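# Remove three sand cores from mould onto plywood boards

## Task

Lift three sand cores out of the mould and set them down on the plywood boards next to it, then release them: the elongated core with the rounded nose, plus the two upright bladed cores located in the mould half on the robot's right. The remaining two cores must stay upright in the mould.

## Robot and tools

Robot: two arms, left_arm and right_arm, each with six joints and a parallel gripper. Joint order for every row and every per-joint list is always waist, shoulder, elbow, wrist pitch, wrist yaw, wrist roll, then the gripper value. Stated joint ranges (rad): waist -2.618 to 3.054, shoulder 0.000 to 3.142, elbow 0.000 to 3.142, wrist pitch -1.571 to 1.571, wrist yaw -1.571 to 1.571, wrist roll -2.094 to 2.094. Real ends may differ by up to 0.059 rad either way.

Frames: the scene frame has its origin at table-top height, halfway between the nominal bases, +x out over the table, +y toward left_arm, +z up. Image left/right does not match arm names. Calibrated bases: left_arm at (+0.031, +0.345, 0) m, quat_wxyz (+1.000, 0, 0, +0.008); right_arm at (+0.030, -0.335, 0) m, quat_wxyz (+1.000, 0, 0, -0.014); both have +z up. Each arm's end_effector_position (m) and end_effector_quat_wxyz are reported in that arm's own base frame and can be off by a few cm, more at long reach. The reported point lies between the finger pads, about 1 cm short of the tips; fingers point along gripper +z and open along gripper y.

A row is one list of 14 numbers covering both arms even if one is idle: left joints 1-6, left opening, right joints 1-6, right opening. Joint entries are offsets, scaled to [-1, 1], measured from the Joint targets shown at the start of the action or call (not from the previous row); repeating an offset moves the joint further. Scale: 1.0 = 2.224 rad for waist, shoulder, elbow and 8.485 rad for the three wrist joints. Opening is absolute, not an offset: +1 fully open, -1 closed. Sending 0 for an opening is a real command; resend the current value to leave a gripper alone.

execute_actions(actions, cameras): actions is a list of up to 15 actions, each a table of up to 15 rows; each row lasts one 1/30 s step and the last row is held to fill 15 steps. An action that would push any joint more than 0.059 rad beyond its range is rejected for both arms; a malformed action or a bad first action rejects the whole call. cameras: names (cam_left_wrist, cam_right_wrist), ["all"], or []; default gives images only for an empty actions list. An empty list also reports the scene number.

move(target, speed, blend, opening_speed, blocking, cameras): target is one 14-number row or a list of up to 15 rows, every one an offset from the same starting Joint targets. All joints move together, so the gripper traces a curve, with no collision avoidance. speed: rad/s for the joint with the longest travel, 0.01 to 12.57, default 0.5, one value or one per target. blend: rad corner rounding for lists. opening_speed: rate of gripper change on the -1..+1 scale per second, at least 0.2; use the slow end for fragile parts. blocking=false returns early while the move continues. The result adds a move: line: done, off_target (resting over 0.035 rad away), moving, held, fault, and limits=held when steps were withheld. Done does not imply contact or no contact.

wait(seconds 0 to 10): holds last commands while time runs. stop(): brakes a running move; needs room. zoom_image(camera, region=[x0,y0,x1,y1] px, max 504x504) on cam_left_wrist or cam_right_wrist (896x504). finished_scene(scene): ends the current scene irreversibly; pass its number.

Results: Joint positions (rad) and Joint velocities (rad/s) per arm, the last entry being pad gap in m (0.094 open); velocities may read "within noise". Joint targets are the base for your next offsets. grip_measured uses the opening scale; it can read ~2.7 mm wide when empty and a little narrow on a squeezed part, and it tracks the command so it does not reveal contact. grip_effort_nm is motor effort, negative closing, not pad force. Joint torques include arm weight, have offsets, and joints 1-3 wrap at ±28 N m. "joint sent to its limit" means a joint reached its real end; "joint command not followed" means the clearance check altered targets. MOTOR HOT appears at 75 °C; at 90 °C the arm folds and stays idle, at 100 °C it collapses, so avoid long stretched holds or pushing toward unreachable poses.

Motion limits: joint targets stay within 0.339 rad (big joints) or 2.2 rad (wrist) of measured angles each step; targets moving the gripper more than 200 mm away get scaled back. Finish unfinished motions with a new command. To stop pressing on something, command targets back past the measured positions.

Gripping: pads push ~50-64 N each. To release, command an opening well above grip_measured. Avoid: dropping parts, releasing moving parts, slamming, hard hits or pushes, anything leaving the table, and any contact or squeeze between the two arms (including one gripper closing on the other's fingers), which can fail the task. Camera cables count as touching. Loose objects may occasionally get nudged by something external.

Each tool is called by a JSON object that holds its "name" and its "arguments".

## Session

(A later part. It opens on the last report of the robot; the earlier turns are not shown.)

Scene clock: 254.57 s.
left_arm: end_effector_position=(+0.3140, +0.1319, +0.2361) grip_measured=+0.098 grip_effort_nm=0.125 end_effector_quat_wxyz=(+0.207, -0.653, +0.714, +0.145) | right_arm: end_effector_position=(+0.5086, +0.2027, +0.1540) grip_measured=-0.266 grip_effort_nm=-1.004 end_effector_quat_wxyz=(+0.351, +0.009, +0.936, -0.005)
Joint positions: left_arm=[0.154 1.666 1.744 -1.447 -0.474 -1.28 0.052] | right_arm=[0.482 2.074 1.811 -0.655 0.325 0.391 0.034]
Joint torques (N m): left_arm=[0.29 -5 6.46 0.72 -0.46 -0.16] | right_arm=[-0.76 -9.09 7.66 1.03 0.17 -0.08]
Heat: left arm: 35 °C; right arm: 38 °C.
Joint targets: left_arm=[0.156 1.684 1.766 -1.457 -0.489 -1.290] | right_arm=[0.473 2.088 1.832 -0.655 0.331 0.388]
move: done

{"name": "move", "arguments": {"target": [[0,0,0,0,0,0,0.1, 0,0.0076,0.1655,-0.0336,0,0,-0.5],[0,0,0,0,0,0,0.1, -0.0238,-0.2419,0.0531,-0.0701,-0.0095,0.0073,-0.5],[0,0,0,0,0,0,0.1, -0.3026,-0.2644,-0.0279,-0.0701,-0.0390,0.1193,-0.5],[0,0,0,0,0,0,0.1, -0.4699,-0.2756,-0.2752,-0.0519,-0.0814,0.1995,-0.5]], "speed": [0.22,0.5,0.7,0.6], "blend": [0.03,0.08,0.1,0], "cameras": ["cam_right_wrist"]}}

Scene clock: 302.17 s.
left_arm: end_effector_position=(+0.3140, +0.1319, +0.2361) grip_measured=+0.098 grip_effort_nm=0.125 end_effector_quat_wxyz=(+0.207, -0.653, +0.714, +0.145) | right_arm: end_effector_position=(+0.2786, -0.1090, +0.1317) grip_measured=-0.278 grip_effort_nm=-1.004 end_effector_quat_wxyz=(-0.055, +0.950, +0.257, +0.170)
Joint positions: left_arm=[0.154 1.666 1.744 -1.447 -0.474 -1.28 0.052] | right_arm=[-0.568 1.514 1.217 -1.119 -0.326 2.07 0.034]
Joint torques (N m): left_arm=[0.14 -5.15 6.46 0.7 -0.43 -0.17] | right_arm=[-0.23 -8.27 5.56 0.58 -0.5 0.12]
Heat: left arm: 34 °C; right arm: 39 °C.
Joint targets: left_arm=[0.156 1.684 1.766 -1.457 -0.489 -1.290] | right_arm=[-0.572 1.476 1.220 -1.096 -0.360 2.081]
move: off_target (right_arm); right_arm: the shoulder is farthest, 0.039 rad from its target
Images, in order (width x height): cam_right_wrist 896x504.

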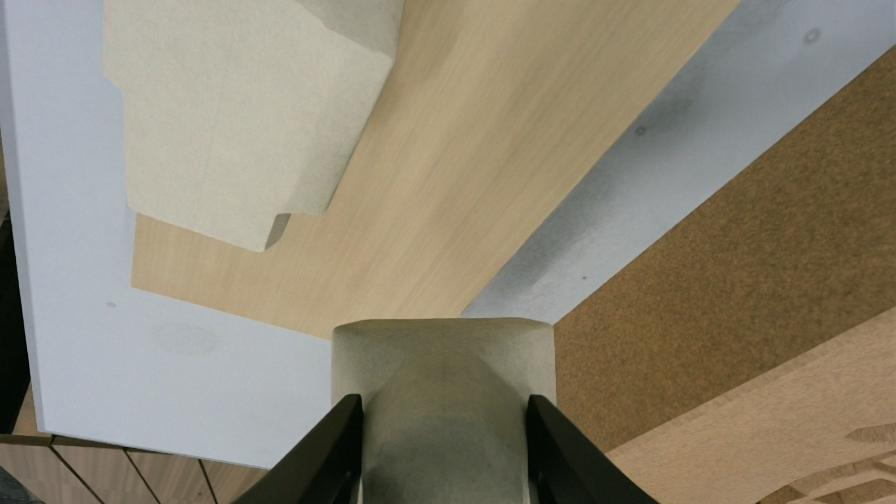

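{"name": "move", "arguments": {"target": [0,0,0,0,0,0,0.1, -0.0013,0.04,-0.0625,0.0284,-0.0039,-0.0033,-0.5], "speed": 0.15, "cameras": ["cam_right_wrist"]}}

Scene clock: 322.77 s.
left_arm: end_effector_position=(+0.3140, +0.1319, +0.2361) grip_measured=+0.098 grip_effort_nm=0.120 end_effector_quat_wxyz=(+0.207, -0.653, +0.714, +0.145) | right_arm: end_effector_position=(+0.2962, -0.1140, +0.0888) grip_measured=-0.278 grip_effort_nm=-1.009 end_effector_quat_wxyz=(-0.047, +0.942, +0.268, +0.197)
Joint positions: left_arm=[0.154 1.666 1.744 -1.447 -0.474 -1.28 0.052] | right_arm=[-0.568 1.567 1.081 -0.883 -0.357 2.056 0.034]
Joint torques (N m): left_arm=[0.2 -5 6.52 0.67 -0.44 -0.17] | right_arm=[-0.61 -5.65 5.31 0.69 -0.51 -0.06]
Heat: left arm: 34 °C; right arm: 37 °C.
Joint targets: left_arm=[0.156 1.684 1.766 -1.457 -0.489 -1.290] | right_arm=[-0.575 1.565 1.081 -0.855 -0.393 2.053]
move: off_target (right_arm); right_arm: the wrist yaw is farthest, 0.036 rad from its target
Images, in order (width x height): cam_right_wrist 896x504.

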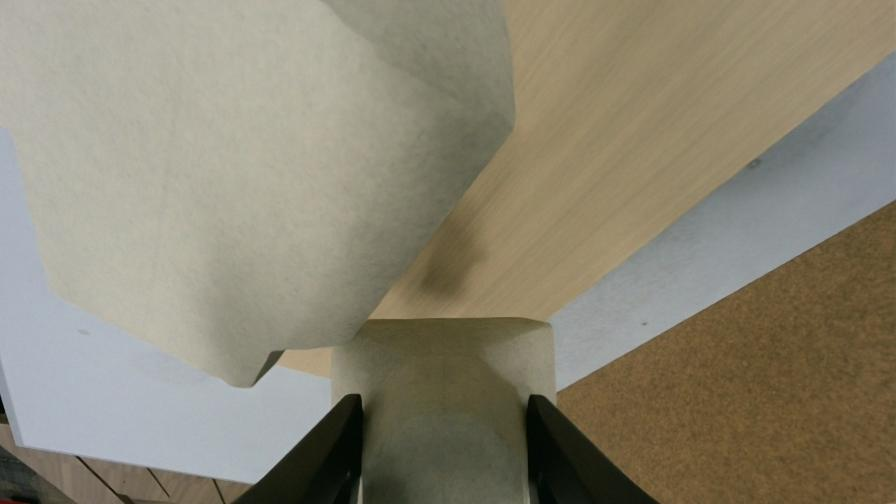

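{"name": "move", "arguments": {"target": [0,0,0,0,0,0,0.1, 0.0027,0.0081,-0.0292,0.0087,0,0.002,-0.5], "speed": 0.08, "cameras": ["cam_right_wrist"]}}

Scene clock: 363.40 s.
left_arm: end_effector_position=(+0.3140, +0.1319, +0.2361) grip_measured=+0.098 grip_effort_nm=0.125 end_effector_quat_wxyz=(+0.207, -0.653, +0.714, +0.145) | right_arm: end_effector_position=(+0.2958, -0.1106, +0.0733) grip_measured=-0.278 grip_effort_nm=-1.004 end_effector_quat_wxyz=(-0.052, +0.941, +0.267, +0.203)
Joint positions: left_arm=[0.154 1.666 1.744 -1.447 -0.474 -1.28 0.052] | right_arm=[-0.568 1.577 1.023 -0.814 -0.373 2.059 0.034]
Joint torques (N m): left_arm=[0.34 -5.04 6.5 0.73 -0.43 -0.18] | right_arm=[-0.06 -5.07 4.75 0.74 -0.36 0.08]
Heat: left arm: 34 °C; right arm: 37 °C.
Joint targets: left_arm=[0.156 1.684 1.766 -1.457 -0.489 -1.290] | right_arm=[-0.569 1.583 1.016 -0.781 -0.393 2.070]
move: done
Images, in order (width x height): cam_right_wrist 896x504.

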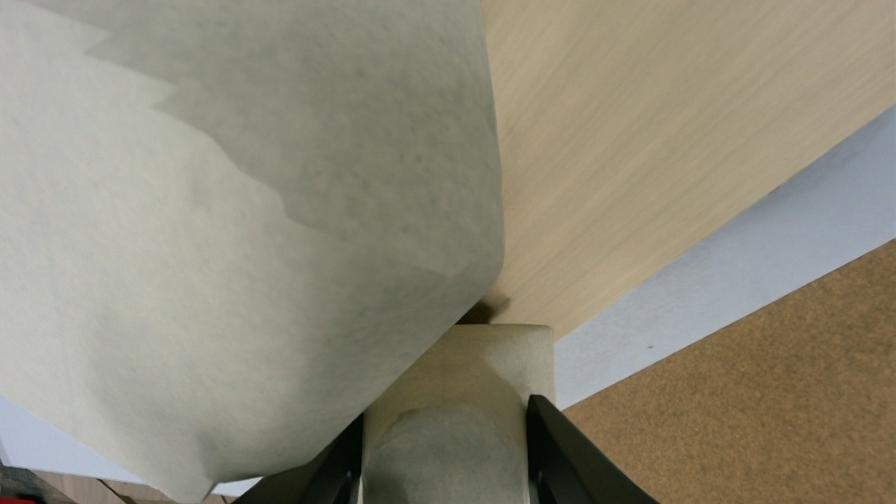

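{"name": "move", "arguments": {"target": [0,0,0,0,0,0,0.1, 0,0,0,0,0,0,-0.24], "opening_speed": 0.3}}

{"name": "move", "arguments": {"target": [0,0,0,0,0,0,0.1, 0.0189,0.0202,0.0130,-0.0044,0.0121,0.0012,-0.24], "speed": 0.08, "cameras": ["cam_right_wrist"]}}

Scene clock: 381.20 s.
left_arm: end_effector_position=(+0.3140, +0.1319, +0.2361) grip_measured=+0.098 grip_effort_nm=0.125 end_effector_quat_wxyz=(+0.207, -0.653, +0.714, +0.145) | right_arm: end_effector_position=(+0.2965, -0.1102, +0.0737) grip_measured=-0.239 grip_effort_nm=-0.046 end_effector_quat_wxyz=(-0.053, +0.940, +0.267, +0.205)
Joint positions: left_arm=[0.154 1.666 1.744 -1.447 -0.474 -1.28 0.052] | right_arm=[-0.568 1.577 1.023 -0.812 -0.377 2.059 0.036]
Joint torques (N m): left_arm=[0.32 -5.08 6.45 0.71 -0.45 -0.17] | right_arm=[-0.05 -5.04 4.72 0.72 -0.36 0.08]
Heat: left arm: 35 °C; right arm: 35 °C.
Joint targets: left_arm=[0.156 1.684 1.766 -1.457 -0.489 -1.290] | right_arm=[-0.569 1.583 1.016 -0.781 -0.393 2.069]
move: done

Scene clock: 382.83 s.
left_arm: end_effector_position=(+0.3140, +0.1319, +0.2361) grip_measured=+0.098 grip_effort_nm=0.125 end_effector_quat_wxyz=(+0.207, -0.653, +0.714, +0.145) | right_arm: end_effector_position=(+0.2969, -0.1121, +0.0654) grip_measured=-0.239 grip_effort_nm=-0.051 end_effector_quat_wxyz=(-0.037, +0.944, +0.278, +0.175)
Joint positions: left_arm=[0.154 1.666 1.744 -1.447 -0.474 -1.28 0.052] | right_arm=[-0.534 1.603 1.035 -0.812 -0.306 2.064 0.036]
Joint torques (N m): left_arm=[0.16 -5.03 6.48 0.71 -0.45 -0.18] | right_arm=[0.69 -3.78 5.96 0.36 0 0.14]
Heat: left arm: 35 °C; right arm: 35 °C.
Joint targets: left_arm=[0.156 1.684 1.766 -1.457 -0.489 -1.290] | right_arm=[-0.527 1.627 1.045 -0.818 -0.290 2.080]
move: done
Images, in order (width x height): cam_right_wrist 896x504.

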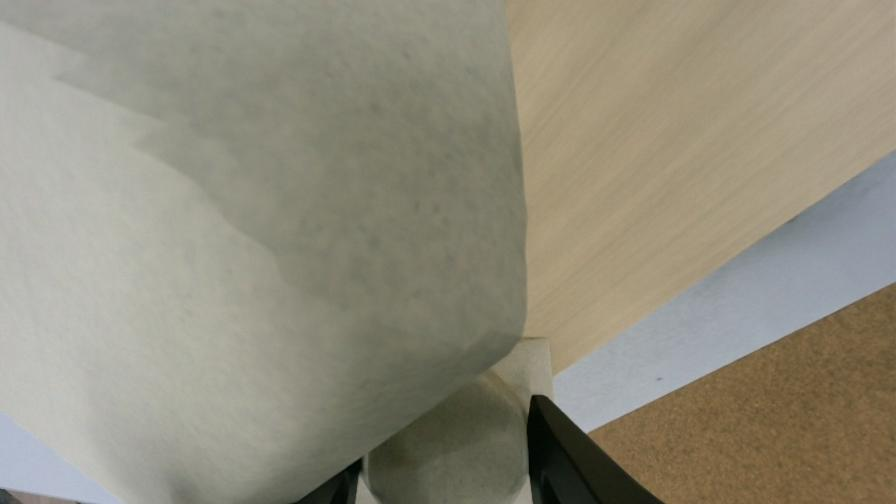

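{"name": "move", "arguments": {"target": [0,0,0,0,0,0,0.1, 0.0166,0.0171,0.0077,-0.0018,0.0103,0,-0.24], "speed": 0.08, "cameras": ["cam_right_wrist"]}}

Scene clock: 388.30 s.
left_arm: end_effector_position=(+0.3140, +0.1319, +0.2361) grip_measured=+0.098 grip_effort_nm=0.120 end_effector_quat_wxyz=(+0.207, -0.653, +0.714, +0.145) | right_arm: end_effector_position=(+0.2962, -0.1121, +0.0525) grip_measured=-0.239 grip_effort_nm=-0.046 end_effector_quat_wxyz=(-0.026, +0.946, +0.291, +0.136)
Joint positions: left_arm=[0.154 1.666 1.744 -1.447 -0.474 -1.28 0.052] | right_arm=[-0.494 1.645 1.045 -0.813 -0.23 2.069 0.036]
Joint torques (N m): left_arm=[0.2 -5.15 6.37 0.71 -0.44 -0.18] | right_arm=[0.32 -4.36 6.41 0.18 0.18 0.09]
Heat: left arm: 35 °C; right arm: 35 °C.
Joint targets: left_arm=[0.156 1.684 1.766 -1.457 -0.489 -1.290] | right_arm=[-0.490 1.666 1.062 -0.833 -0.203 2.080]
move: done
Images, in order (width x height): cam_right_wrist 896x504.

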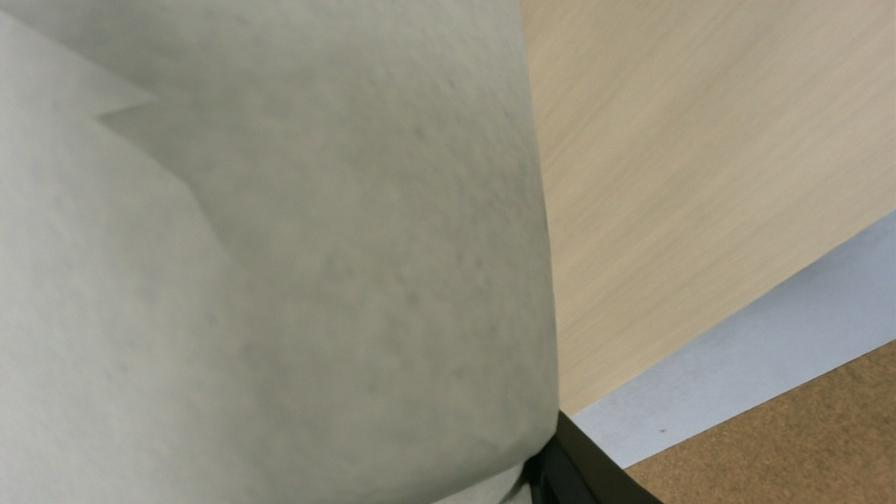

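{"name": "move", "arguments": {"target": [0,0,0,0,0,0,0.1, 0,0.0195,0.0173,-0.0077,0,0,-0.24], "speed": 0.06, "cameras": ["cam_right_wrist"]}}

Scene clock: 399.63 s.
left_arm: end_effector_position=(+0.3140, +0.1319, +0.2361) grip_measured=+0.098 grip_effort_nm=0.129 end_effector_quat_wxyz=(+0.207, -0.653, +0.714, +0.145) | right_arm: end_effector_position=(+0.2960, -0.1126, +0.0510) grip_measured=-0.239 grip_effort_nm=-0.056 end_effector_quat_wxyz=(-0.040, +0.949, +0.289, +0.120)
Joint positions: left_arm=[0.154 1.666 1.744 -1.447 -0.474 -1.28 0.052] | right_arm=[-0.493 1.684 1.089 -0.861 -0.227 2.069 0.036]
Joint torques (N m): left_arm=[0.24 -5.04 6.49 0.7 -0.45 -0.18] | right_arm=[0.32 -4.31 5.89 -0.03 0.11 0.08]
Heat: left arm: 35 °C; right arm: 36 °C.
Joint targets: left_arm=[0.156 1.684 1.766 -1.457 -0.489 -1.290] | right_arm=[-0.490 1.709 1.100 -0.899 -0.203 2.080]
move: off_target (right_arm); right_arm: the wrist pitch is farthest, 0.037 rad from its target
Images, in order (width x height): cam_right_wrist 896x504.

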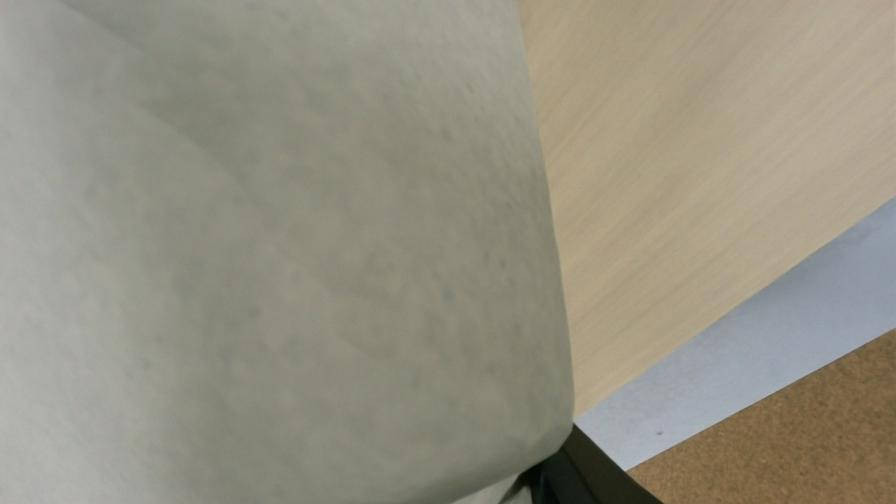

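{"name": "move", "arguments": {"target": [0,0,0,0,0,0,0.1, 0,0.0038,-0.0074,0.0022,0,0,-0.24], "speed": 0.06, "cameras": ["cam_right_wrist"]}}

Scene clock: 403.77 s.
left_arm: end_effector_position=(+0.3140, +0.1319, +0.2361) grip_measured=+0.098 grip_effort_nm=0.125 end_effector_quat_wxyz=(+0.207, -0.653, +0.714, +0.145) | right_arm: end_effector_position=(+0.2961, -0.1115, +0.0495) grip_measured=-0.239 grip_effort_nm=-0.051 end_effector_quat_wxyz=(-0.042, +0.949, +0.291, +0.118)
Joint positions: left_arm=[0.154 1.666 1.744 -1.447 -0.474 -1.28 0.052] | right_arm=[-0.49 1.69 1.09 -0.862 -0.227 2.069 0.036]
Joint torques (N m): left_arm=[0.14 -5.08 6.5 0.72 -0.42 -0.18] | right_arm=[0.06 -4.11 4.63 0.12 0.11 0.09]
Heat: left arm: 35 °C; right arm: 36 °C.
Joint targets: left_arm=[0.156 1.684 1.766 -1.457 -0.489 -1.290] | right_arm=[-0.490 1.717 1.084 -0.880 -0.203 2.080]
move: done
Images, in order (width x height): cam_right_wrist 896x504.

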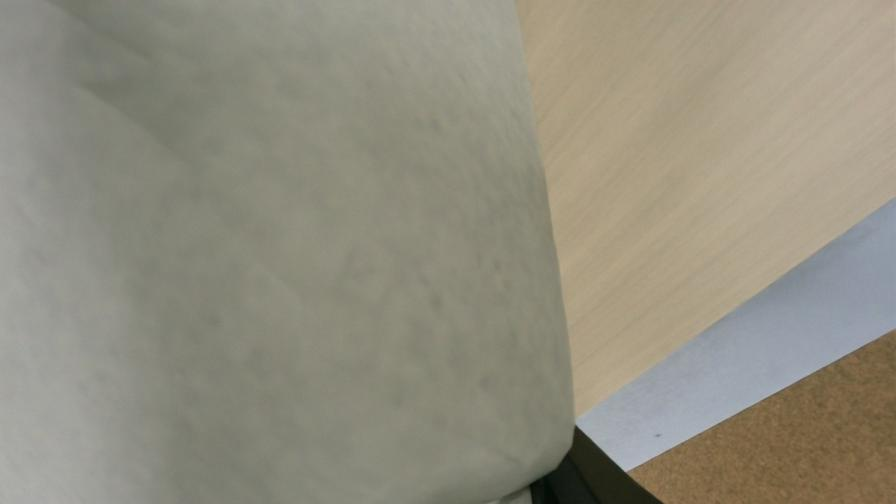

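{"name": "move", "arguments": {"target": [0,0,0,0,0,0,0.1, 0,0.0038,-0.0074,0.0022,0,0,-0.235], "speed": 0.06}}

Scene clock: 406.23 s.
left_arm: end_effector_position=(+0.3140, +0.1319, +0.2361) grip_measured=+0.098 grip_effort_nm=0.129 end_effector_quat_wxyz=(+0.207, -0.653, +0.714, +0.145) | right_arm: end_effector_position=(+0.2966, -0.1114, +0.0475) grip_measured=-0.236 grip_effort_nm=0.100 end_effector_quat_wxyz=(-0.043, +0.949, +0.291, +0.117)
Joint positions: left_arm=[0.154 1.666 1.744 -1.447 -0.474 -1.28 0.052] | right_arm=[-0.489 1.697 1.09 -0.858 -0.227 2.069 0.036]
Joint torques (N m): left_arm=[0.2 -5.08 6.41 0.72 -0.42 -0.18] | right_arm=[-0.05 -4.12 3.34 0.26 0.11 0.08]
Heat: left arm: 35 °C; right arm: 36 °C.
Joint targets: left_arm=[0.156 1.684 1.766 -1.457 -0.489 -1.290] | right_arm=[-0.490 1.726 1.068 -0.861 -0.203 2.080]
move: done

{"name": "move", "arguments": {"target": [0,0,0,0,0,0,0.1, 0,0,0,0,0,0,-0.05], "opening_speed": 0.2}}

{"name": "move", "arguments": {"target": [0,0,0,0,0,0,0.1, 0,-0.0432,0.1742,-0.0467,0,0,-0.05], "speed": 0.2, "cameras": ["all"]}}

Scene clock: 412.80 s.
left_arm: end_effector_position=(+0.3140, +0.1319, +0.2361) grip_measured=+0.098 grip_effort_nm=0.125 end_effector_quat_wxyz=(+0.207, -0.653, +0.714, +0.145) | right_arm: end_effector_position=(+0.2966, -0.1114, +0.0453) grip_measured=-0.053 grip_effort_nm=0.188 end_effector_quat_wxyz=(-0.045, +0.949, +0.291, +0.115)
Joint positions: left_arm=[0.154 1.666 1.744 -1.447 -0.474 -1.28 0.052] | right_arm=[-0.489 1.705 1.09 -0.856 -0.227 2.069 0.044]
Joint torques (N m): left_arm=[0.27 -5.01 6.5 0.72 -0.41 -0.16] | right_arm=[-0.05 -4.7 3.36 0.23 0.11 0.09]
Heat: left arm: 35 °C; right arm: 35 °C.
Joint targets: left_arm=[0.156 1.684 1.766 -1.457 -0.489 -1.290] | right_arm=[-0.490 1.726 1.068 -0.861 -0.203 2.080]
move: done

Scene clock: 415.40 s.
left_arm: end_effector_position=(+0.3140, +0.1319, +0.2361) grip_measured=+0.098 grip_effort_nm=0.120 end_effector_quat_wxyz=(+0.207, -0.653, +0.714, +0.145) | right_arm: end_effector_position=(+0.3013, -0.1168, +0.1420) grip_measured=-0.053 grip_effort_nm=0.178 end_effector_quat_wxyz=(-0.037, +0.949, +0.291, +0.113)
Joint positions: left_arm=[0.154 1.666 1.744 -1.447 -0.474 -1.28 0.052] | right_arm=[-0.489 1.655 1.428 -1.235 -0.212 2.069 0.044]
Joint torques (N m): left_arm=[0.27 -5.04 6.48 0.71 -0.43 -0.17] | right_arm=[-0.05 -8.27 7.45 0.1 -0.03 0.08]
Heat: left arm: 35 °C; right arm: 35 °C.
Joint targets: left_arm=[0.156 1.684 1.766 -1.457 -0.489 -1.290] | right_arm=[-0.490 1.630 1.455 -1.258 -0.203 2.080]
move: done

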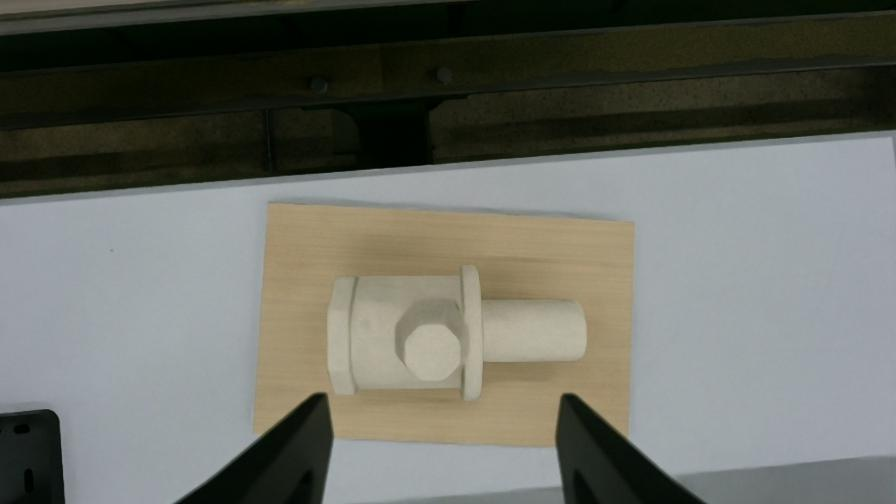

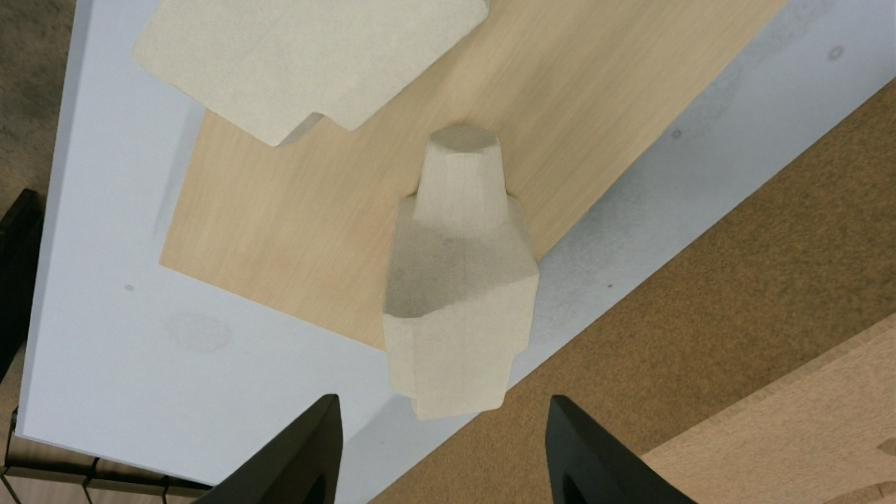

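{"name": "finished_scene", "arguments": {"scene": 2}}

The scene is finished: the task was done.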